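# Cross the bed pad's two cords into an X

## Task

Lay the mattress pad's two free cords across each other exactly once so they form an X, with one cord resting on top of the other. The crossing must lie outward from the bed corner closest to the robot, and it must not sit farther along either side rail of the bed than it sits out from that corner. A generous stretch of each cord has to lie on the table past the crossing. At the end the bed must be back where it began, standing on the table on all four legs, with the pad still inside it.

## Robot and tools

Robot: two arms, left_arm and right_arm, each ending in a sixteen-motor four-digit hand (index, middle, ring, thumb). right_arm carries a right hand; left_arm carries its mirror image, a left hand. Two fixed cameras, cam_high and cam_low (896x504), look at the table; each hand carries a fisheye wrist camera, cam_left_wrist and cam_right_wrist (672x504).

Frames. The scene frame has its origin at table-top height, halfway between the nominal arm bases: +z up, +x out across the table, +y toward left_arm (not the image left). The real base of left_arm is at (+0.037, +0.286, +0.020) m and of right_arm at (+0.007, -0.260, 0) m, both almost unrotated. Every arm quantity in results (end_effector_position in metres, end_effector_quat_wxyz, Hand target, velocities, wrist-camera poses) is given in that arm's own base frame; fixed cameras and the table use the scene frame. Reported hand positions can be a few centimetres off, more at long reach.

Hand point: a reference spot just out from the palm near the index/middle knuckles. Its axes: +z runs along straightened fingers toward the tips; +y points out of the palm face (the palm surface is at y = -0.062 m); on the right hand +x points across the palm away from the thumb, on the left hand toward the thumb. Straight fingertips reach about 0.139 m beyond the knuckles (knuckles at z = -0.017). A rigid mast near the wrist on the palm side can strike objects. Fingertips carry rubber caps; the rest is hard plastic.

execute_actions(actions, cameras). actions is a list of actions, run in order; each action lasts 0.5 s and is a table of 1 to 15 rows, one per 1/30 s control step; if fewer than 15 rows are given, the final row is held for the remaining steps. Each row is one flat list of 48 numbers, all within [-1, 1], covering both arms even if only one moves:
- numbers 1-6: left_arm dx, dy, dz, rx, ry, rz;
- 7-22: left hand motor goals in this fixed order: index_mcp, index_abd, index_pip, index_dip, middle_mcp, middle_abd, middle_pip, middle_dip, ring_mcp, ring_abd, ring_pip, ring_dip, thumb_cmc, thumb_axl, thumb_mcp, thumb_ipl;
- 23-24: left hand current_limit, speed;
- 25-48: the same 24 entries for right_arm and its hand.

Pose numbers are offsets, not poses: each row gives the hand point's target displacement from the Hand target held when the action began, expressed along that arm's base axes. Rows inside one action are not cumulative; all refer to the action's starting target. A new action starts from the updated target, so sending the same offset again moves further. Scale: 1.0 equals 0.6 m for dx, dy, dz and 180 degrees for rx, ry, rz, which together form one rotation vector turning about the Hand target's position. A translation longer than 1.0 is shortened along its direction. All zeros means stay at the current target.

Hand numbers are absolute goals, not offsets: each maps linearly from one hinge stop (-1) to the other (+1). Moving toward -1 curls fingers (_mcp at knuckle, _pip middle, _dip last joint) and swings _abd away from the thumb; straight values are _mcp +0.75, _abd 0.00, _pip +0.58, _dip +0.70, thumb_cmc +0.71, thumb_axl +0.68, thumb_mcp +0.23, thumb_ipl +0.17. thumb_cmc toward -1 brings the thumb in front of the palm. A 0 is a real goal; to leave a hand unchanged, resend its reported hand_goal, hand_current_limit and hand_speed. current_limit maps -1..+1 to 0..550 mA per motor (floor 11 mA); very low values may not lift a finger. speed sets goal travel at (speed+1)/2 of 8.5 rad/s. Initial values: current_limit +0.4, speed -0.6; the last written values persist. Grip force comes from placing goals beyond the object's surface.

cameras: list of camera names, ["all"], or []. Omitted or null gives all cameras for an empty actions list, none otherwise. Unknown names invalidate the call. An empty actions list is a pure look.

zoom_image(camera, region): enlarges part of that camera's latest image; region is [x0, y0, x1, y1] in pixels from the top-left, at most 504 by 504. Only cameras present in the newest images can be zoomed.

read_manual(section): returns licence text only ("licences"); no motion.

finished_scene(scene): scene is 1 or omitted. Irreversible; the result must hold without the robot touching anything.

Results: per arm, Hand target (the last commanded pose after clipping, from which the next offsets count), actual hand point pose, joint positions, velocities ("within noise" when still), torques (include gravity; joints 3 and 4 wrap at ±28 N m), temperatures; per hand, hand_goal, hand_measured, hand_current_ma, hand_state (moving, goal, blocked, overload). The hand often rests short of its target, and the elbow sags under load; resend a zero action or add the missing distance, commanding a bit higher if needed. Commanded rotation is clipped to 40 degrees from the measured orientation each step.

Avoid: dropping or flinging objects, knocking anything off the table, tipping the bed, hard hits on fixed or heavy items, and any contact or pinching between the two hands. A finger motor drawing 495 mA or more for a total of 5 s shuts down for 10 s. Motors overheat from holding loads, outstretched arms or pushing at unreachable targets; at 100 °C the arm goes limp for 30-60 s (watch for MOTOR HOT). To stop pressing against something, command the target back past the current hand position. Time keeps running while you think, with the last command held.

Each tool is called after "Request:" as a command line: name --argument value for each argument, lists and objects as JSON in quotes; but a table of rows of numbers goes row by row, as --pt "numbers of a row", without its own name.

## Session

Request:
execute_actions --actions '[]'

Scene clock: 0.00 s.
left_arm: end_effector_position=(+0.6506, -0.1073, +0.1316) hand_goal=(+0.754, +0.000, +0.576, +0.696, +0.754, +0.000, +0.576, +0.696, +0.754, +0.000, +0.576, +0.696, +0.714, +0.678, +0.226, +0.168) hand_measured=(+0.754, +0.000, +0.576, +0.696, +0.754, +0.000, +0.576, +0.696, +0.754, +0.000, +0.576, +0.696, +0.714, +0.678, +0.226, +0.168) hand_current_ma=(+0, +0, +0, +0, +0, +0, +0, +0, +0, +0, +0, +0, +0, +0, +0, +0) hand_state=(goal, goal, goal, goal, goal, goal, goal, goal, goal, goal, goal, goal, goal, goal, goal, goal) hand_current_limit=0.40 hand_speed=-0.60 end_effector_quat_wxyz=(+0.040, +0.047, +0.976, -0.207) | right_arm: end_effector_position=(+0.5574, +0.1945, +0.1922) hand_goal=(+0.754, +0.000, +0.576, +0.696, +0.754, +0.000, +0.576, +0.696, +0.754, +0.000, +0.576, +0.696, +0.714, +0.678, +0.226, +0.168) hand_measured=(+0.754, +0.000, +0.576, +0.696, +0.754, +0.000, +0.576, +0.696, +0.754, +0.000, +0.576, +0.696, +0.714, +0.678, +0.226, +0.168) hand_current_ma=(+0, +0, +0, +0, +0, +0, +0, +0, +0, +0, +0, +0, +0, +0, +0, +0) hand_state=(goal, goal, goal, goal, goal, goal, goal, goal, goal, goal, goal, goal, goal, goal, goal, goal) hand_current_limit=0.40 hand_speed=-0.60 end_effector_quat_wxyz=(+0.259, +0.507, +0.822, -0.018)
Joint positions: left_arm=[-0.174 2.103 2.042 -1.371 0.402 -1.677] | right_arm=[0.501 1.559 1.224 -0.991 0.469 -0.024]
Joint velocities: within noise
Joint torques (N m): no reading
Motor temperatures (°C): left_arm=[18 24 21 18 18 15] | right_arm=[20 19 21 20 18 20]
Heat: left arm: hottest shoulder 24 °C; right arm: hottest elbow 21 °C.
Hand target: left_arm +0.6576, -0.1085, +0.1397; +0.051, +0.049, +0.975, -0.208 | right_arm +0.5644, +0.1984, +0.2044; +0.265, +0.508, +0.819, -0.007

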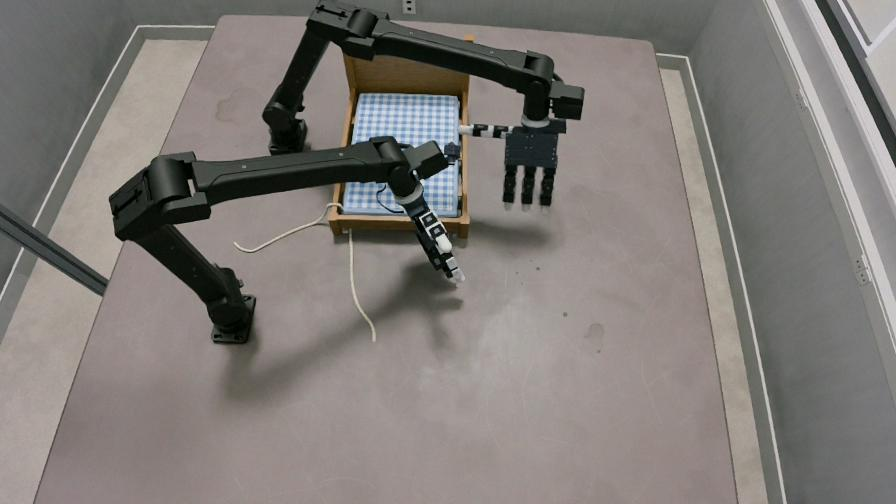

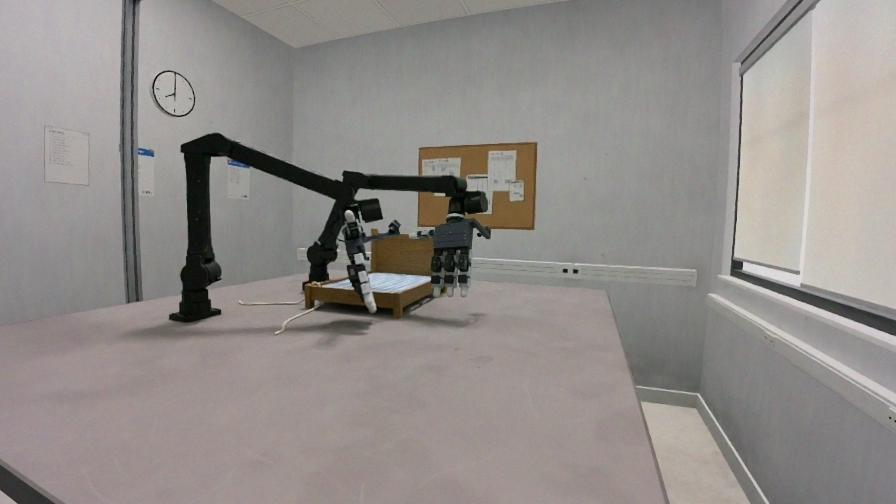

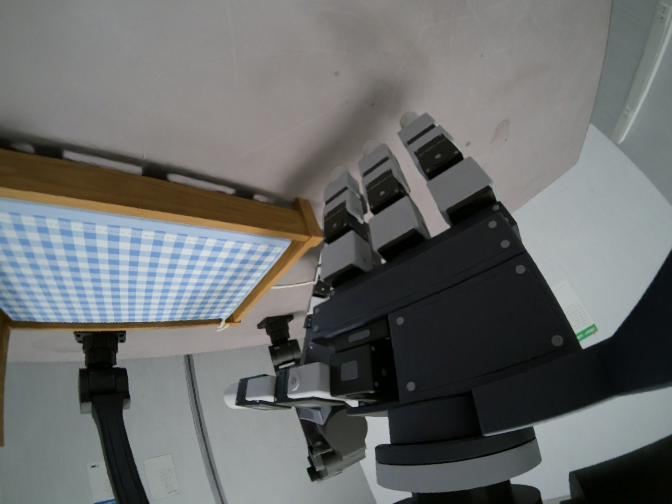

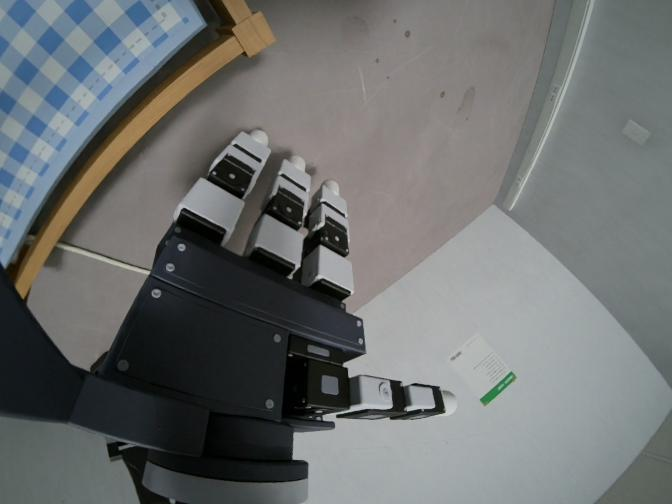

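Request:
zoom_image --camera "cam_high" --region '[220, 80, 500, 360]'

Request:
zoom_image --camera "cam_low" --region '[180, 180, 500, 360]'

Scaled by 1.800 from the camera's 896x504 image, which has a finer 1280x720 frame.

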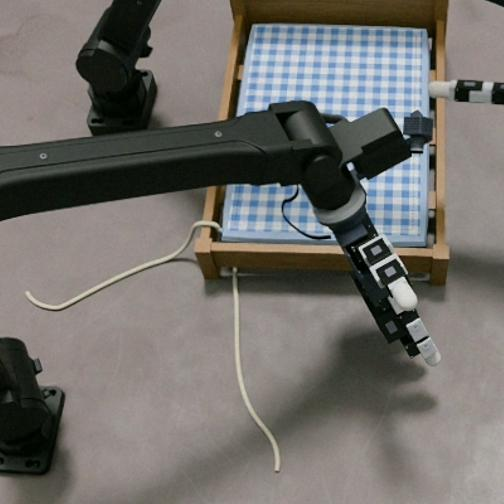

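Scaled by 1.575 from the camera's 896x504 image, which has a finer 1280x720 frame.

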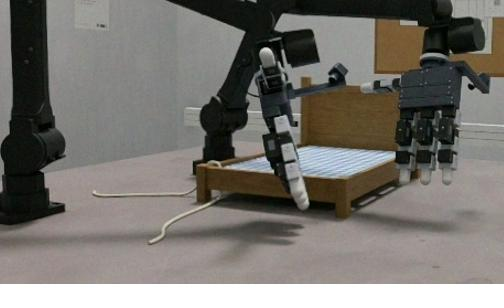

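Request:
execute_actions --actions '[[[0,0,0.12,0.134,0.0255,-0.005,0.754,0,0.576,0.696,0.754,0,0.576,0.696,-0.273,0,-0.446,0.116,0.714,0.678,0.226,0.168,0.4,-0.6,-0.06,-0.16,0.05,0,0,-0.06,0.754,0,0.576,0.696,0.754,0,0.576,0.696,0.754,0,0.576,0.696,0.714,0.678,0.226,0.168,0.4,-0.6]],[[0,0,0.12,0,0,0,0.754,0,0.576,0.696,0.754,0,0.576,0.696,-0.273,0,-0.446,0.116,0.714,0.678,0.226,0.168,0.4,-0.6,-0.08,-0.22,0.05,0,0,-0.09,0.754,0,0.576,0.696,0.754,0,0.576,0.696,0.754,0,0.576,0.696,0.714,0.678,0.226,0.168,0.4,-0.6]],[[0,0,0,0,0,0,0.754,0,0.576,0.696,0.754,0,0.576,0.696,-0.273,0,-0.446,0.116,0.714,0.678,0.226,0.168,0.4,-0.6,-0.09,-0.24,0.05,0,0,-0.11,0.754,0,0.576,0.696,0.754,0,0.576,0.696,0.754,0,0.576,0.696,0.714,0.678,0.226,0.168,0.4,-0.6]],[[0,0,0,0,0,0,0.754,0,0.576,0.696,0.754,0,0.576,0.696,-0.273,0,-0.446,0.116,0.714,0.678,0.226,0.168,0.4,-0.6,-0.1,-0.24,0.05,0,0,-0.11,0.754,0,0.576,0.696,0.754,0,0.576,0.696,0.754,0,0.576,0.696,0.714,0.678,0.226,0.168,0.4,-0.6]],[[0,0,0,0,0,0,0.754,0,0.576,0.696,0.754,0,0.576,0.696,-0.273,0,-0.446,0.116,0.714,0.678,0.226,0.168,0.4,-0.6,-0.1,-0.22,0,0,0,-0.1,0.754,0,0.576,0.696,0.754,0,0.576,0.696,0.754,0,0.576,0.696,0.714,0.678,0.226,0.168,0.4,-0.6]]]' --cameras '["cam_high"]'

Scene clock: 212.30 s.
left_arm: end_effector_position=(+0.6503, -0.1094, +0.2533) hand_goal=(+0.754, +0.000, +0.576, +0.696, +0.754, +0.000, +0.576, +0.696, -0.272, +0.000, -0.446, +0.116, +0.714, +0.678, +0.226, +0.168) hand_measured=(+0.752, +0.000, +0.576, +0.696, +0.752, +0.000, +0.576, +0.696, -0.254, +0.000, -0.440, +0.120, +0.712, +0.678, +0.224, +0.168) hand_current_ma=(-12, +0, +2, +0, -11, +0, +2, +0, +83, +0, +27, +13, -6, -3, -15, -2) hand_state=(goal, goal, goal, goal, goal, goal, goal, goal, goal, goal, goal, goal, goal, goal, goal, goal) hand_current_limit=0.40 hand_speed=-0.60 end_effector_quat_wxyz=(+0.060, +0.074, +0.995, -0.004) | right_arm: end_effector_position=(+0.2927, -0.4426, +0.3053) hand_goal=(+0.754, +0.000, +0.576, +0.696, +0.754, +0.000, +0.576, +0.696, +0.754, +0.000, +0.576, +0.696, +0.714, +0.678, +0.226, +0.168) hand_measured=(+0.754, -0.002, +0.576, +0.696, +0.754, -0.002, +0.576, +0.696, +0.754, -0.002, +0.576, +0.696, +0.716, +0.678, +0.224, +0.168) hand_current_ma=(+0, +0, +0, +0, +0, +0, +0, +0, +0, +0, +0, +0, +0, +0, +0, +0) hand_state=(goal, goal, goal, goal, goal, goal, goal, goal, goal, goal, goal, goal, goal, goal, goal, goal) hand_current_limit=0.40 hand_speed=-0.60 end_effector_quat_wxyz=(+0.177, +0.927, +0.268, -0.194)
Joint positions: left_arm=[-0.294 2.161 2.411 -1.701 -0.019 -1.715] | right_arm=[-0.754 1.422 1.38 -1.409 0.52 0.221]
Joint torques (N m): left_arm=[-0.67 -20.19 12.96 0.09 -0.43 0.08] | right_arm=[0.97 -12.69 12.05 0.08 0.66 0.14]
Motor temperatures (°C): left_arm=[18 34 36 18 19 15] | right_arm=[19 25 39 19 20 20]
Heat: left arm: hottest elbow 36 °C; right arm: hottest elbow 39 °C.
Hand target: left_arm +0.6576, -0.1085, +0.2834; -0.001, +0.058, +0.998, -0.002 | right_arm +0.3064, -0.4497, +0.3244; +0.191, +0.927, +0.264, -0.184
Off the commanded pose: left_arm 0.031 m, 7 deg | right_arm 0.025 m, 2 deg.
joint sent to its limit (left arm) — joint 4 (wrist pitch), lower limit. The joint targets are off in orientation, not in position.
Images, in order (width x height): cam_high 896x504.

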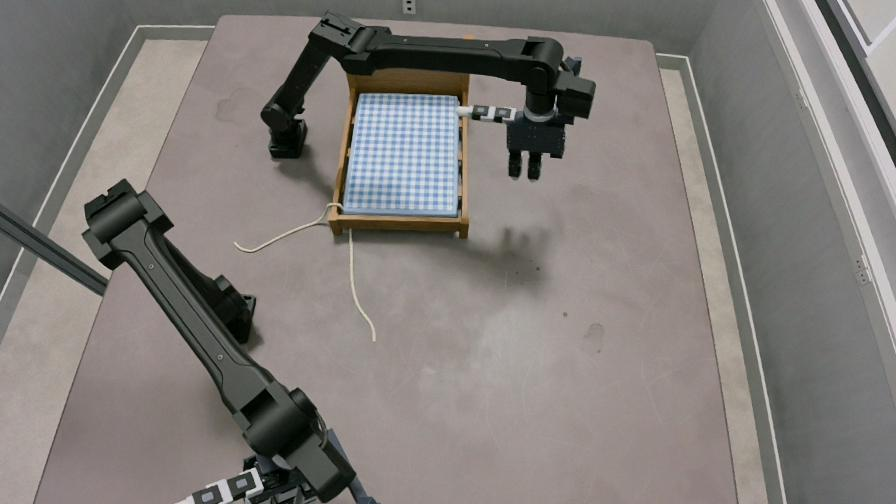

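Request:
zoom_image --camera "cam_high" --region '[220, 190, 400, 350]'

Scaled by 2.800 from the camera's 896x504 image, which has a finer 1280x720 frame.

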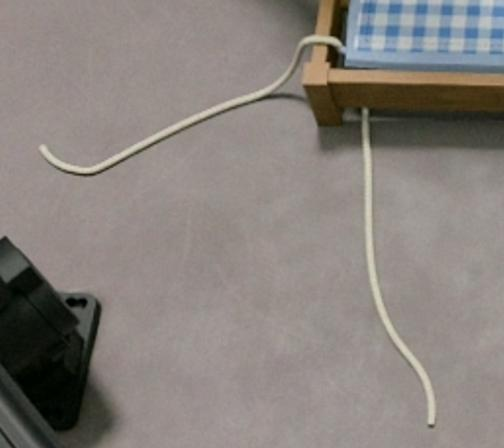

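Request:
execute_actions --actions '[[[-0.133,-0.188,-0.022,0,0,-0.24,0.754,0.1,0.576,0.696,0.754,-0.1,0.576,0.696,-0.273,0,-0.446,0.116,0.714,0.678,0.226,0.168,0.4,-0.6,0,0,0,0,0,0,0.754,0,0.576,0.696,0.754,0,0.576,0.696,0.754,0,0.576,0.696,0.714,0.678,0.226,0.168,0.4,-0.6]],[[-0.203,-0.265,0,0,0,-0.222,0.754,0.1,0.576,0.696,0.754,-0.1,0.576,0.696,-0.273,0,-0.446,0.116,0.714,0.678,0.226,0.168,0.4,-0.6,0,0,0,0,0,0,0.754,0,0.576,0.696,0.754,0,0.576,0.696,0.754,0,0.576,0.696,0.714,0.678,0.226,0.168,0.4,-0.6]],[[-0.253,-0.19,0,0,0,-0.25,0.754,0.1,0.576,0.696,0.754,-0.1,0.576,0.696,-0.273,0,-0.446,0.116,0.714,0.678,0.226,0.168,0.4,-0.6,0,0,0,0,0,0,0.754,0,0.576,0.696,0.754,0,0.576,0.696,0.754,0,0.576,0.696,0.714,0.678,0.226,0.168,0.4,-0.6]],[[-0.307,-0.003,0,0,0,-0.25,0.754,0.1,0.576,0.696,0.754,-0.1,0.576,0.696,-0.273,0,-0.446,0.116,0.714,0.678,0.226,0.168,0.4,-0.6,0,0,0,0,0,0,0.754,0,0.576,0.696,0.754,0,0.576,0.696,0.754,0,0.576,0.696,0.714,0.678,0.226,0.168,0.4,-0.6]],[[-0.2,0.078,0,0,0,-0.18,0.754,0.1,0.576,0.696,0.754,-0.1,0.576,0.696,-0.273,0,-0.446,0.116,0.714,0.678,0.226,0.168,0.4,-0.6,0,0,0,0,0,0,0.754,0,0.576,0.696,0.754,0,0.576,0.696,0.754,0,0.576,0.696,0.714,0.678,0.226,0.168,0.4,-0.6]],[[-0.13,0.123,-0.05,0,0,-0.117,0.754,0.1,0.576,0.696,0.754,-0.1,0.576,0.696,-0.273,0,-0.446,0.116,0.714,0.678,0.226,0.168,0.4,-0.6,0,0,0,0,0,0,0.754,0,0.576,0.696,0.754,0,0.576,0.696,0.754,0,0.576,0.696,0.714,0.678,0.226,0.168,0.4,-0.6]]]' --cameras '["cam_high","cam_low","cam_left_wrist"]'

Scene clock: 245.27 s.
left_arm: end_effector_position=(+0.1200, -0.4947, +0.2816) hand_goal=(+0.754, +0.100, +0.576, +0.696, +0.754, -0.100, +0.576, +0.696, -0.272, +0.000, -0.446, +0.116, +0.714, +0.678, +0.226, +0.168) hand_measured=(+0.750, +0.098, +0.576, +0.696, +0.750, -0.098, +0.576, +0.696, -0.260, +0.000, -0.442, +0.118, +0.714, +0.678, +0.222, +0.168) hand_current_ma=(-14, -6, +1, +0, -14, +6, +0, +0, +56, +0, +20, +12, -4, -3, -20, -2) hand_state=(goal, goal, goal, goal, goal, goal, goal, goal, goal, goal, goal, goal, goal, goal, goal, goal) hand_current_limit=0.40 hand_speed=-0.60 end_effector_quat_wxyz=(+0.000, +0.999, +0.036, +0.006) | right_arm: end_effector_position=(+0.2927, -0.4426, +0.3053) hand_goal=(+0.754, +0.000, +0.576, +0.696, +0.754, +0.000, +0.576, +0.696, +0.754, +0.000, +0.576, +0.696, +0.714, +0.678, +0.226, +0.168) hand_measured=(+0.754, -0.002, +0.576, +0.696, +0.754, -0.002, +0.576, +0.696, +0.754, -0.002, +0.576, +0.696, +0.716, +0.678, +0.224, +0.168) hand_current_ma=(+0, +0, +0, +0, +0, +0, +0, +0, +0, +0, +0, +0, +0, +0, +0, +0) hand_state=(goal, goal, goal, goal, goal, goal, goal, goal, goal, goal, goal, goal, goal, goal, goal, goal) hand_current_limit=0.40 hand_speed=-0.60 end_effector_quat_wxyz=(+0.177, +0.927, +0.268, -0.194)
Joint positions: left_arm=[-1.357 1.439 1.476 -1.606 -0.013 0.142] | right_arm=[-0.754 1.422 1.38 -1.409 0.52 0.221]
Joint torques (N m): left_arm=[-0.85 -9.7 8.47 0.36 -0.19 0.01] | right_arm=[0.79 -12.34 12.29 0.03 0.66 0.17]
Motor temperatures (°C): left_arm=[18 40 41 18 19 15] | right_arm=[19 23 40 19 20 20]
Heat: left arm: hottest elbow 41 °C; right arm: hottest elbow 40 °C.
Hand target: left_arm +0.1200, -0.4947, +0.2816; +0.000, +0.999, +0.036, +0.006 (last step not sent: back at the drive's target) | right_arm +0.3064, -0.4497, +0.3244; +0.191, +0.927, +0.264, -0.184
Off the commanded pose: left_arm 0.114 m, 21 deg | right_arm 0.025 m, 2 deg.
pose unreachable (left arm): on one or more control steps of this call, first in action 4 (counted from 0), this arm could not follow its commanded pose, so it was not sent that pose on those steps. It may still have moved: this result reports where it is.
cause: moving toward the commanded pose would bring a part of the arm too close to another arm (a part of this arm just beyond joint 6 (wrist roll) and a part of the right arm just beyond its joint 2 (shoulder), 29 mm apart when this arm was first held).
Images, in order (width x height): cam_high 896x504, cam_low 896x504, cam_left_wrist 672x504.

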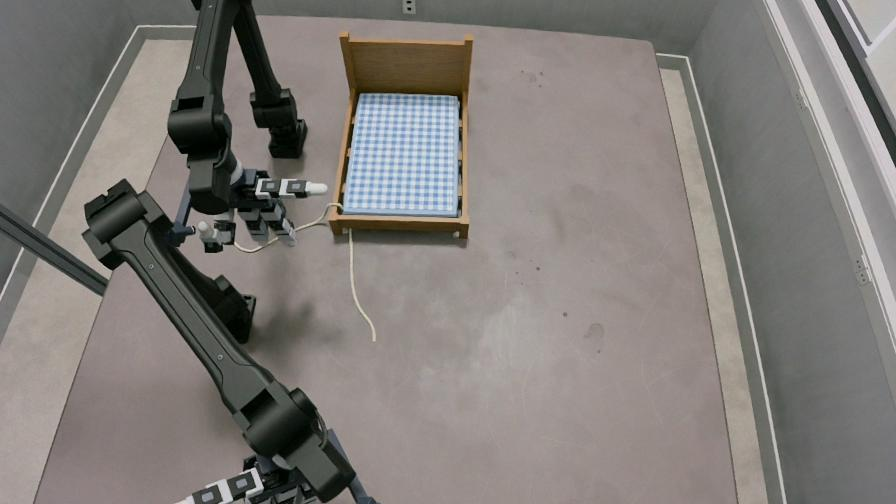

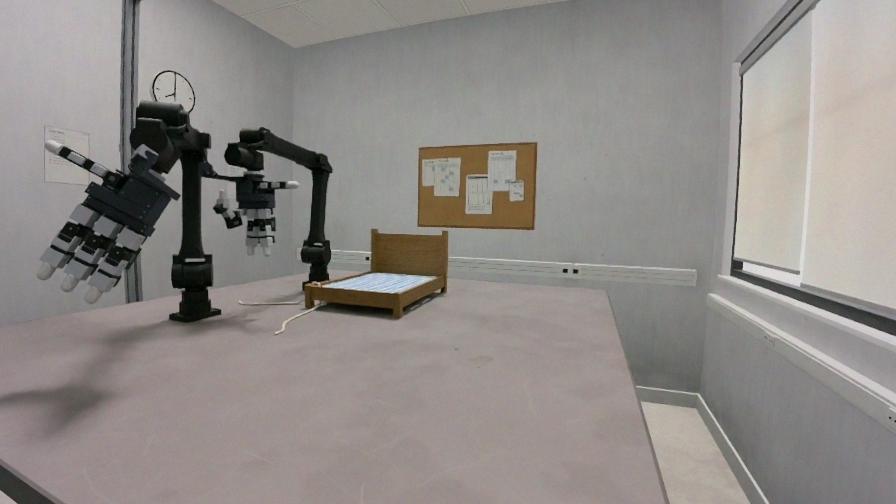

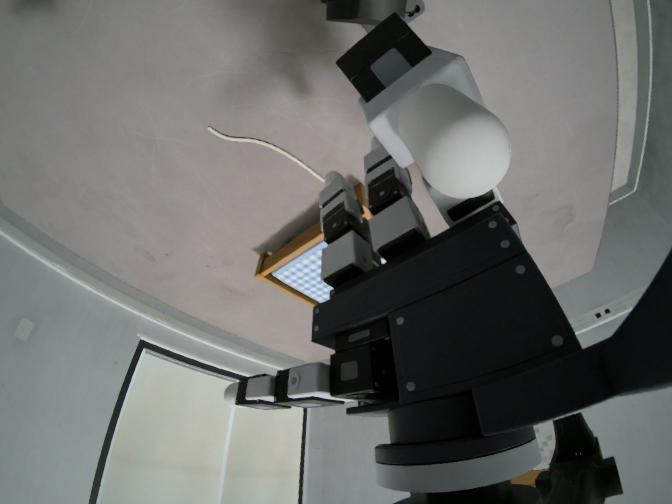

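Request:
execute_actions --actions '[[[0,0,0,0,0,0,0.754,0.1,0.576,0.696,0.754,-0.1,0.576,0.696,-0.273,0,-0.446,0.116,0.714,0.678,0.226,0.168,0.4,-0.6,-0.1,-0.18,-0.02,0,0,-0.04,0.754,0,0.576,0.696,0.754,0,0.576,0.696,0.754,0,0.576,0.696,0.714,0.678,0.226,0.168,0.4,-0.6]],[[0,0,0,0,0,0,0.754,0.1,0.576,0.696,0.754,-0.1,0.576,0.696,-0.273,0,-0.446,0.116,0.714,0.678,0.226,0.168,0.4,-0.6,-0.07,-0.16,-0.02,0,0,-0.04,0.754,0,0.576,0.696,0.754,0,0.576,0.696,0.754,0,0.576,0.696,0.714,0.678,0.226,0.168,0.4,-0.6]],[[-0.2,0.077,-0.02,0,0,-0.18,0.754,0.1,0.576,0.696,0.754,-0.1,0.576,0.696,-0.273,0,-0.446,0.116,0.714,0.678,0.226,0.168,0.4,-0.6,0,0,0,0,0,0,0.754,0,0.576,0.696,0.754,0,0.576,0.696,0.754,0,0.576,0.696,0.714,0.678,0.226,0.168,0.4,-0.6]],[[-0.13,0.123,-0.05,0,0,-0.137,0.754,0.1,0.576,0.696,0.754,-0.1,0.576,0.696,-0.273,0,-0.446,0.116,0.714,0.678,0.226,0.168,0.4,-0.6,0,0,0,0,0,0,0.754,0,0.576,0.696,0.754,0,0.576,0.696,0.754,0,0.576,0.696,0.714,0.678,0.226,0.168,0.4,-0.6]]]' --cameras '["cam_high","cam_low","cam_left_wrist"]'

Scene clock: 270.57 s.
left_arm: end_effector_position=(+0.1200, -0.4947, +0.2816) hand_goal=(+0.754, +0.100, +0.576, +0.696, +0.754, -0.100, +0.576, +0.696, -0.272, +0.000, -0.446, +0.116, +0.714, +0.678, +0.226, +0.168) hand_measured=(+0.750, +0.098, +0.576, +0.696, +0.750, -0.098, +0.576, +0.696, -0.260, +0.000, -0.442, +0.118, +0.714, +0.678, +0.222, +0.168) hand_current_ma=(-14, -6, +1, +0, -14, +6, +0, +0, +56, +0, +20, +12, -4, -3, -20, -2) hand_state=(goal, goal, goal, goal, goal, goal, goal, goal, goal, goal, goal, goal, goal, goal, goal, goal) hand_current_limit=0.40 hand_speed=-0.60 end_effector_quat_wxyz=(+0.000, +0.999, +0.036, +0.006) | right_arm: end_effector_position=(+0.2825, -0.4771, +0.3001) hand_goal=(+0.754, +0.000, +0.576, +0.696, +0.754, +0.000, +0.576, +0.696, +0.754, +0.000, +0.576, +0.696, +0.714, +0.678, +0.226, +0.168) hand_measured=(+0.754, -0.002, +0.576, +0.696, +0.754, -0.002, +0.576, +0.696, +0.754, -0.002, +0.576, +0.696, +0.716, +0.678, +0.222, +0.168) hand_current_ma=(+0, +0, +0, +0, +0, +0, +0, +0, +0, +0, +0, +0, +0, +0, +0, +0) hand_state=(goal, goal, goal, goal, goal, goal, goal, goal, goal, goal, goal, goal, goal, goal, goal, goal) hand_current_limit=0.40 hand_speed=-0.60 end_effector_quat_wxyz=(+0.175, +0.932, +0.251, -0.194)
Joint positions: left_arm=[-1.357 1.439 1.476 -1.606 -0.013 0.142] | right_arm=[-0.821 1.473 1.42 -1.376 0.51 0.186]
Joint torques (N m): left_arm=[-0.91 -9.7 8.46 0.36 -0.19 0.01] | right_arm=[-0.73 -16.79 7.53 0.21 0.74 0.15]
Motor temperatures (°C): left_arm=[18 34 36 18 19 15] | right_arm=[19 22 42 19 20 20]
Heat: left arm: hottest elbow 36 °C; right arm: hottest elbow 42 °C.
Hand target: left_arm +0.1200, -0.4947, +0.2816; +0.000, +0.999, +0.036, +0.006 (last step not sent: back at the drive's target) | right_arm +0.2743, -0.4737, +0.3064; +0.177, +0.934, +0.244, -0.193
Off the commanded pose: left_arm 0.111 m, 25 deg | right_arm 0.011 m, 1 deg.
pose unreachable (left arm): on one or more control steps of this call, first in action 2 (counted from 0), this arm could not follow its commanded pose, so it was not sent that pose on those steps. It may still have moved: this result reports where it is.
cause: moving toward the commanded pose would bring a part of the arm too close to another arm (a part of this arm just beyond joint 6 (wrist roll) and a part of the right arm just beyond its joint 2 (shoulder), at the place that arm is still heading or pushing toward).
pose unreachable (right arm): on one or more control steps of this call, first in action 0 (counted from 0), this arm could not follow its commanded pose, so it was not sent that pose on those steps. It may still have moved: this result reports where it is.
cause: moving toward the commanded pose would bring a part of the arm too close to another arm (a part of this arm just beyond joint 2 (shoulder) and a part of the left arm just beyond its joint 6 (wrist roll), at the place that arm is still heading or pushing toward).
Images, in order (width x height): cam_high 896x504, cam_low 896x504, cam_left_wrist 672x504.

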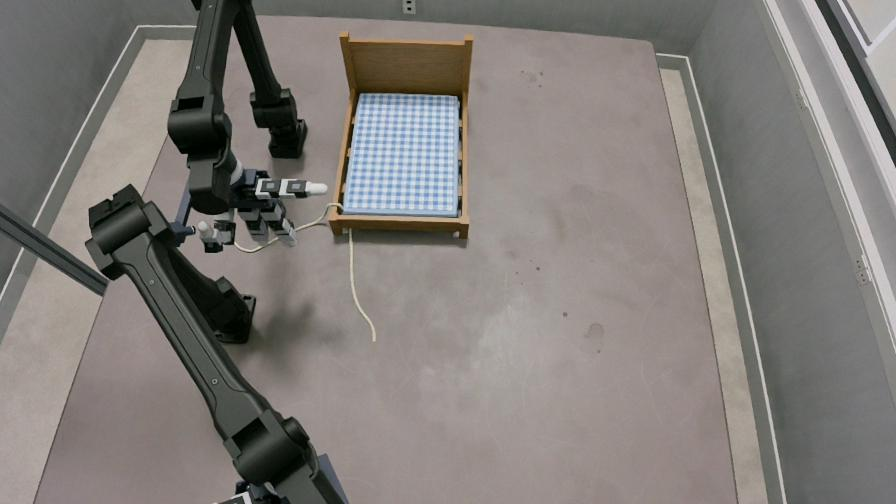

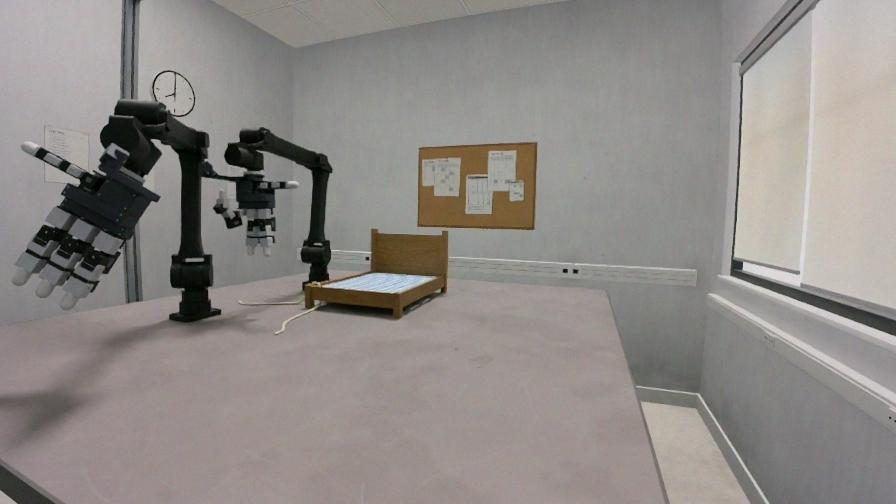

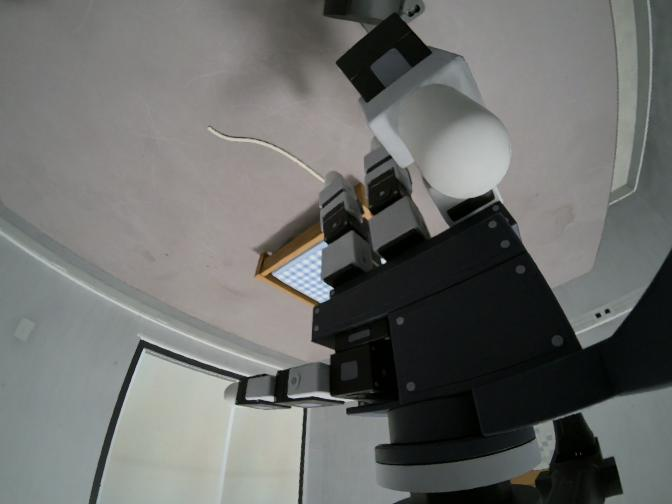

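Request:
execute_actions --actions '[[[0,0.17,0,0,0,0,0.754,0.1,0.576,0.696,0.754,-0.1,0.576,0.696,-0.273,0,-0.446,0.116,0.714,0.678,0.226,0.168,0.4,-0.6,0,0,0,0,0,0,0.754,0,0.576,0.696,0.754,0,0.576,0.696,0.754,0,0.576,0.696,0.714,0.678,0.226,0.168,0.4,-0.6]],[[0,0,0,0,0,0,0.754,0.1,0.576,0.696,0.754,-0.1,0.576,0.696,-0.273,0,-0.446,0.116,0.714,0.678,0.226,0.168,0.4,-0.6,-0.06,-0.15,-0.02,0,0,-0.04,0.754,0,0.576,0.696,0.754,0,0.576,0.696,0.754,0,0.576,0.696,0.714,0.678,0.226,0.168,0.4,-0.6]],[[0,0,0,0,0,0,0.754,0.1,0.576,0.696,0.754,-0.1,0.576,0.696,-0.273,0,-0.446,0.116,0.714,0.678,0.226,0.168,0.4,-0.6,-0.07,-0.16,-0.02,0,0,-0.04,0.754,0,0.576,0.696,0.754,0,0.576,0.696,0.754,0,0.576,0.696,0.714,0.678,0.226,0.168,0.4,-0.6]],[[-0.2,-0.08,-0.02,0,0,-0.18,0.754,0.1,0.576,0.696,0.754,-0.1,0.576,0.696,-0.273,0,-0.446,0.116,0.714,0.678,0.226,0.168,0.4,-0.6,0,0,0,0,0,0,0.754,0,0.576,0.696,0.754,0,0.576,0.696,0.754,0,0.576,0.696,0.714,0.678,0.226,0.168,0.4,-0.6]],[[-0.13,0.11,-0.05,0,0,-0.137,0.754,0.1,0.576,0.696,0.754,-0.1,0.576,0.696,-0.273,0,-0.446,0.116,0.714,0.678,0.226,0.168,0.4,-0.6,0,0,0,0,0,0,0.754,0,0.576,0.696,0.754,0,0.576,0.696,0.754,0,0.576,0.696,0.714,0.678,0.226,0.168,0.4,-0.6]]]' --cameras '["cam_high","cam_low","cam_left_wrist"]'

Scene clock: 293.47 s.
left_arm: end_effector_position=(-0.0748, -0.3780, +0.2437) hand_goal=(+0.754, +0.100, +0.576, +0.696, +0.754, -0.100, +0.576, +0.696, -0.272, +0.000, -0.446, +0.116, +0.714, +0.678, +0.226, +0.168) hand_measured=(+0.752, +0.098, +0.576, +0.696, +0.752, -0.098, +0.576, +0.696, -0.260, +0.000, -0.442, +0.118, +0.714, +0.678, +0.222, +0.168) hand_current_ma=(-7, -4, +0, +0, -8, +6, -1, +0, +55, +0, +20, +12, +1, -3, -20, -2) hand_state=(goal, goal, goal, goal, goal, goal, goal, goal, goal, goal, goal, goal, goal, goal, goal, goal) hand_current_limit=0.40 hand_speed=-0.60 end_effector_quat_wxyz=(+0.001, +0.899, -0.439, +0.007) | right_arm: end_effector_position=(+0.1827, -0.6491, +0.2680) hand_goal=(+0.754, +0.000, +0.576, +0.696, +0.754, +0.000, +0.576, +0.696, +0.754, +0.000, +0.576, +0.696, +0.714, +0.678, +0.226, +0.168) hand_measured=(+0.756, -0.002, +0.576, +0.696, +0.756, -0.002, +0.576, +0.696, +0.756, -0.002, +0.576, +0.696, +0.716, +0.678, +0.222, +0.168) hand_current_ma=(+0, +0, +0, +0, +0, +0, +0, +0, +0, +0, +0, +0, +0, +0, +0, +0) hand_state=(goal, goal, goal, goal, goal, goal, goal, goal, goal, goal, goal, goal, goal, goal, goal, goal) hand_current_limit=0.40 hand_speed=-0.60 end_effector_quat_wxyz=(+0.139, +0.959, +0.119, -0.219)
Joint positions: left_arm=[-1.647 1.138 1.108 -1.532 -0.013 0.833] | right_arm=[-1.123 1.803 1.749 -1.38 0.507 0.166]
Joint torques (N m): left_arm=[-1.32 -5.66 7.15 0.81 0.07 0.11] | right_arm=[0.85 -19.55 12.11 0.09 0.65 -0.08]
Heat: left arm: hottest elbow 34 °C; right arm: hottest elbow 39 °C.
Hand target: left_arm -0.0779, -0.3746, +0.2394; +0.002, +0.895, -0.445, +0.006 | right_arm +0.1963, -0.6597, +0.2825; +0.151, +0.957, +0.125, -0.213
Off the commanded pose: left_arm 0.006 m, 1 deg | right_arm 0.023 m, 2 deg.
Images, in order (width x height): cam_high 896x504, cam_low 896x504, cam_left_wrist 672x504.

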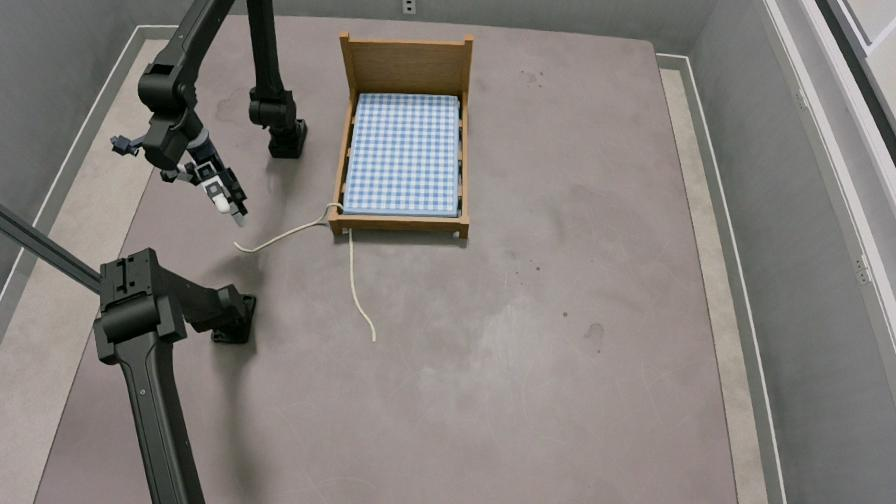

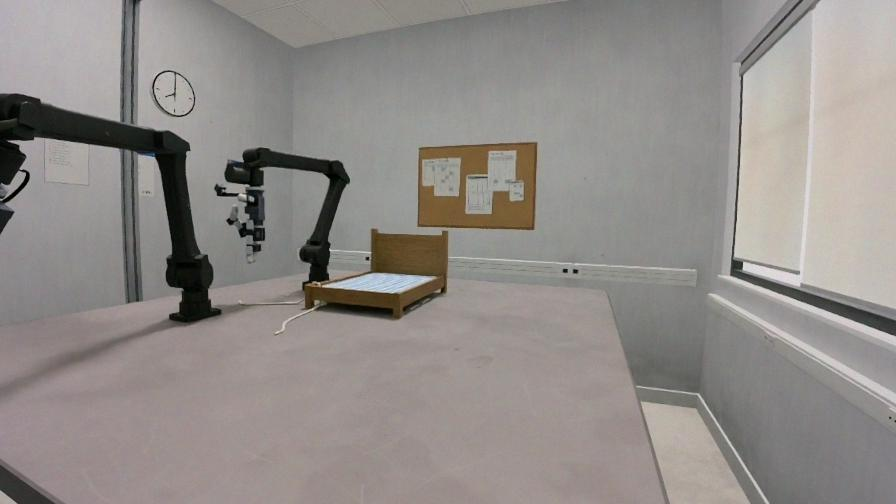

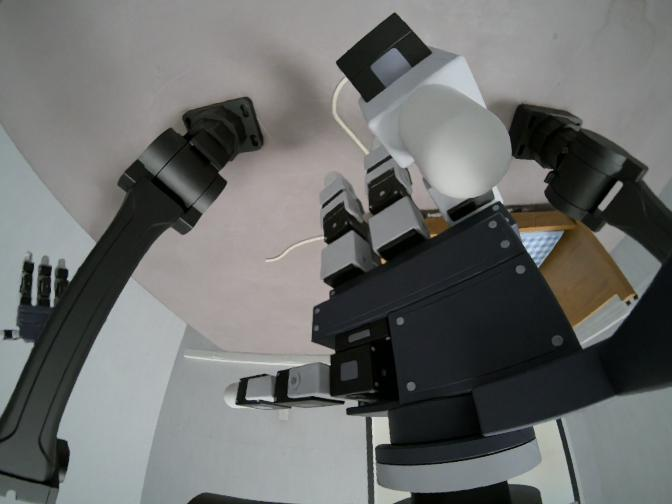

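Request:
execute_actions --actions '[[[0,0,-0.15,0,0,0,0.754,0.1,0.576,0.696,0.754,-0.1,0.576,0.696,-0.273,0,-0.446,0.116,0.714,0.678,0.226,0.168,0.4,-0.6,0,0,0,0,0,0,0.754,0,0.576,0.696,0.754,0,0.576,0.696,0.754,0,0.576,0.696,0.714,0.678,0.226,0.168,0.4,-0.6]]]' --cameras '["cam_high","cam_left_wrist"]'

Request:
zoom_image --camera "cam_high" --region '[200, 180, 320, 280]'

Request:
zoom_image --camera "cam_left_wrist" --region '[250, 60, 430, 300]'

Scene clock: 302.67 s.
left_arm: end_effector_position=(-0.0748, -0.3753, +0.1544) hand_goal=(+0.754, +0.100, +0.576, +0.696, +0.754, -0.100, +0.576, +0.696, -0.272, +0.000, -0.446, +0.116, +0.714, +0.678, +0.226, +0.168) hand_measured=(+0.752, +0.098, +0.576, +0.696, +0.752, -0.098, +0.576, +0.696, -0.260, +0.000, -0.442, +0.118, +0.714, +0.678, +0.222, +0.168) hand_current_ma=(-7, -4, +0, +0, -8, +6, -1, +0, +53, +0, +20, +12, +1, -3, -20, -2) hand_state=(goal, goal, goal, goal, goal, goal, goal, goal, goal, goal, goal, goal, goal, goal, goal, goal) hand_current_limit=0.40 hand_speed=-0.60 end_effector_quat_wxyz=(+0.004, +0.898, -0.440, +0.008) | right_arm: end_effector_position=(+0.1827, -0.6491, +0.2680) hand_goal=(+0.754, +0.000, +0.576, +0.696, +0.754, +0.000, +0.576, +0.696, +0.754, +0.000, +0.576, +0.696, +0.714, +0.678, +0.226, +0.168) hand_measured=(+0.756, -0.002, +0.576, +0.696, +0.756, -0.002, +0.576, +0.696, +0.756, -0.002, +0.576, +0.696, +0.716, +0.678, +0.222, +0.168) hand_current_ma=(+0, +0, +0, +0, +0, +0, +0, +0, +0, +0, +0, +0, +0, +0, +0, +0) hand_state=(goal, goal, goal, goal, goal, goal, goal, goal, goal, goal, goal, goal, goal, goal, goal, goal) hand_current_limit=0.40 hand_speed=-0.60 end_effector_quat_wxyz=(+0.139, +0.959, +0.119, -0.219)
Joint positions: left_arm=[-1.647 1.167 0.891 -1.283 -0.012 0.835] | right_arm=[-1.123 1.803 1.749 -1.38 0.507 0.166]
Joint torques (N m): left_arm=[-1.32 -4.78 7.57 0.9 0.07 0.08] | right_arm=[0.91 -19.02 12.19 0.12 0.66 -0.07]
Heat: left arm: hottest elbow 33 °C; right arm: hottest elbow 39 °C.
Hand target: left_arm -0.0779, -0.3746, +0.1494; +0.002, +0.895, -0.445, +0.006 | right_arm +0.1963, -0.6597, +0.2825; +0.151, +0.957, +0.125, -0.213
Off the commanded pose: left_arm 0.006 m, 1 deg | right_arm 0.023 m, 2 deg.
Images, in order (width x height): cam_high 896x504, cam_left_wrist 672x504.

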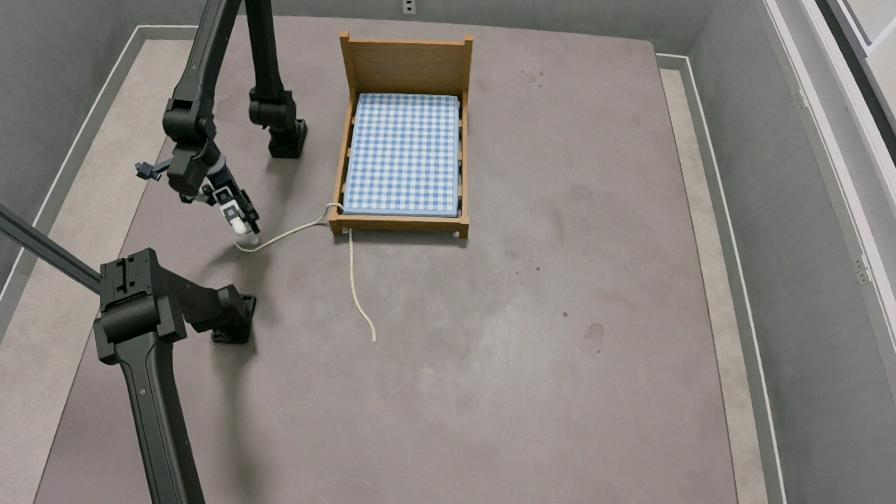

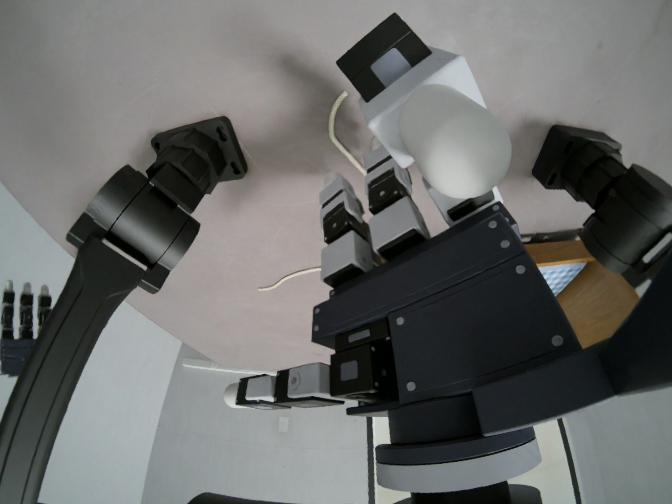

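Scaled by 4.200 from the camera's 896x504 image, which has a finer 1280x720 frame.

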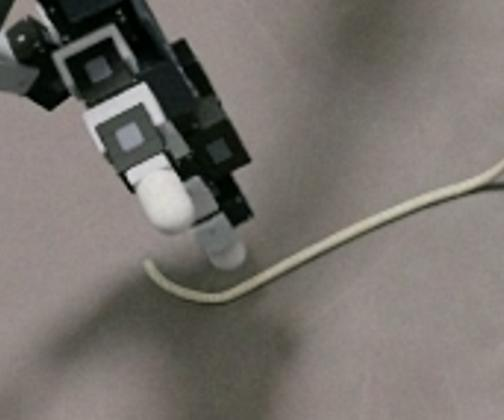

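Scaled by 2.100 from the camera's 672x504 image, which has a finer 960x720 frame.

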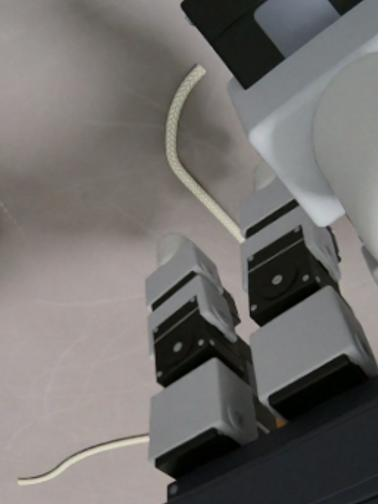

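Request:
execute_actions --actions '[[[0.009,-0.012,-0.07,0,0,0,0.754,0.1,0.576,0.696,0.754,-0.1,0.576,0.696,-0.273,0,-0.446,0.116,0.714,0.678,0.226,0.168,0.4,-0.6,0,0,0,0,0,0,0.754,0,0.576,0.696,0.754,0,0.576,0.696,0.754,0,0.576,0.696,0.714,0.678,0.226,0.168,0.4,-0.6]]]' --cameras '["cam_high","cam_low","cam_left_wrist"]'

Request:
zoom_image --camera "cam_high" --region '[220, 210, 300, 270]'

Request:
zoom_image --camera "cam_low" --region '[200, 230, 320, 330]'

Request:
zoom_image --camera "cam_left_wrist" --region '[280, 80, 420, 240]'

Scene clock: 339.83 s.
left_arm: end_effector_position=(-0.0743, -0.3827, +0.1134) hand_goal=(+0.754, +0.100, +0.576, +0.696, +0.754, -0.100, +0.576, +0.696, -0.272, +0.000, -0.446, +0.116, +0.714, +0.678, +0.226, +0.168) hand_measured=(+0.752, +0.098, +0.576, +0.696, +0.752, -0.098, +0.576, +0.696, -0.260, +0.000, -0.442, +0.118, +0.714, +0.678, +0.222, +0.168) hand_current_ma=(-7, -4, +0, +0, -8, +6, -1, +0, +53, +0, +20, +12, +1, -3, -20, -2) hand_state=(goal, goal, goal, goal, goal, goal, goal, goal, goal, goal, goal, goal, goal, goal, goal, goal) hand_current_limit=0.40 hand_speed=-0.60 end_effector_quat_wxyz=(+0.005, +0.895, -0.445, +0.009) | right_arm: end_effector_position=(+0.1827, -0.6491, +0.2680) hand_goal=(+0.754, +0.000, +0.576, +0.696, +0.754, +0.000, +0.576, +0.696, +0.754, +0.000, +0.576, +0.696, +0.714, +0.678, +0.226, +0.168) hand_measured=(+0.756, -0.002, +0.576, +0.696, +0.756, -0.002, +0.576, +0.696, +0.756, -0.002, +0.576, +0.696, +0.716, +0.678, +0.222, +0.168) hand_current_ma=(+0, +0, +0, +0, +0, +0, +0, +0, +0, +0, +0, +0, +0, +0, +0, +0) hand_state=(goal, goal, goal, goal, goal, goal, goal, goal, goal, goal, goal, goal, goal, goal, goal, goal) hand_current_limit=0.40 hand_speed=-0.60 end_effector_quat_wxyz=(+0.139, +0.959, +0.119, -0.219)
Joint positions: left_arm=[-1.641 1.228 0.826 -1.152 -0.012 0.853] | right_arm=[-1.123 1.803 1.749 -1.38 0.507 0.166]
Joint torques (N m): left_arm=[-0.38 -5.19 7.13 0.91 0.08 0.07] | right_arm=[0.67 -19.19 12.16 0.14 0.67 -0.06]
Motor temperatures (°C): left_arm=[18 29 33 18 19 15] | right_arm=[19 27 41 19 20 20]
Heat: left arm: hottest elbow 33 °C; right arm: hottest elbow 41 °C.
Hand target: left_arm -0.0725, -0.3818, +0.1075; +0.002, +0.895, -0.445, +0.006 | right_arm +0.1963, -0.6597, +0.2825; +0.151, +0.957, +0.125, -0.213
Off the commanded pose: left_arm 0.006 m, 0 deg | right_arm 0.023 m, 2 deg.
Images, in order (width x height): cam_high 896x504, cam_low 896x504, cam_left_wrist 672x504.

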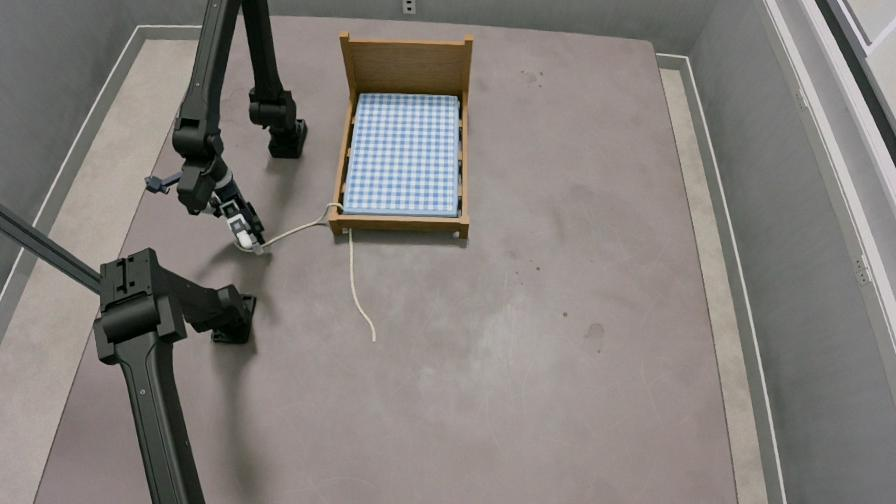

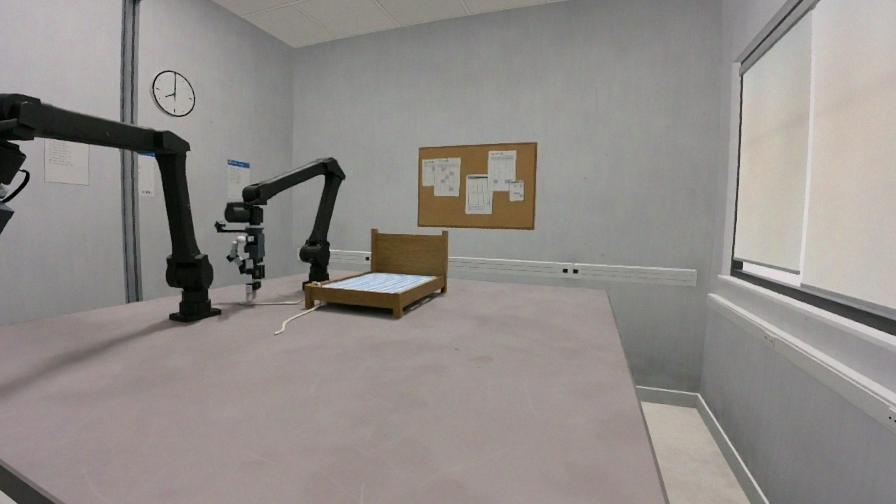

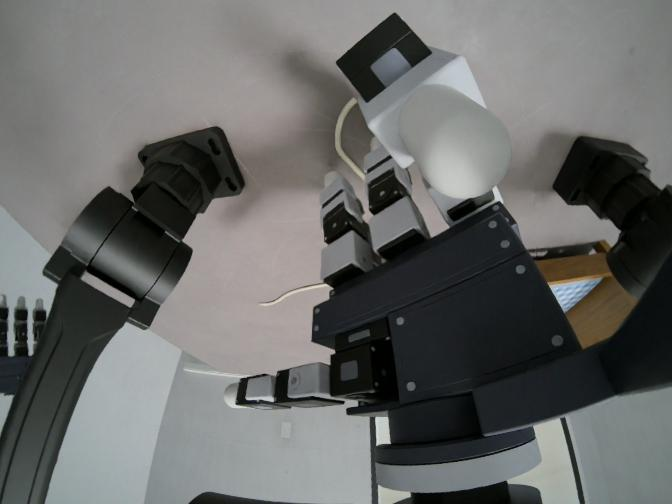

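Scaled by 6.300 from the camera's 896x504 image, which has a finer 1280x720 frame.

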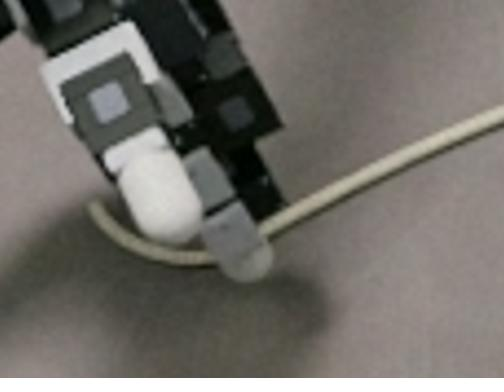

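Scaled by 4.200 from the camera's 896x504 image, which has a finer 1280x720 frame.

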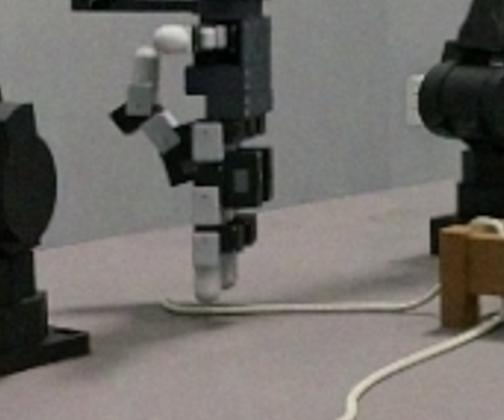

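Scaled by 3.150 from the camera's 672x504 image, which has a finer 960x720 frame.

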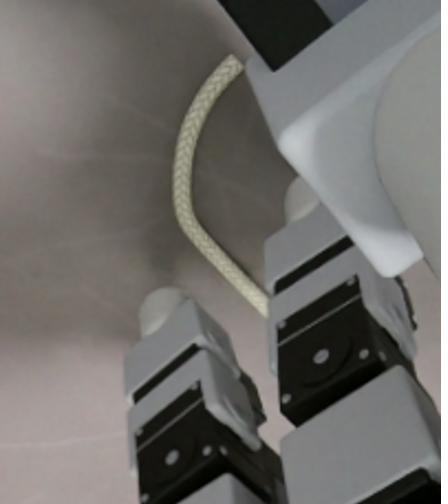

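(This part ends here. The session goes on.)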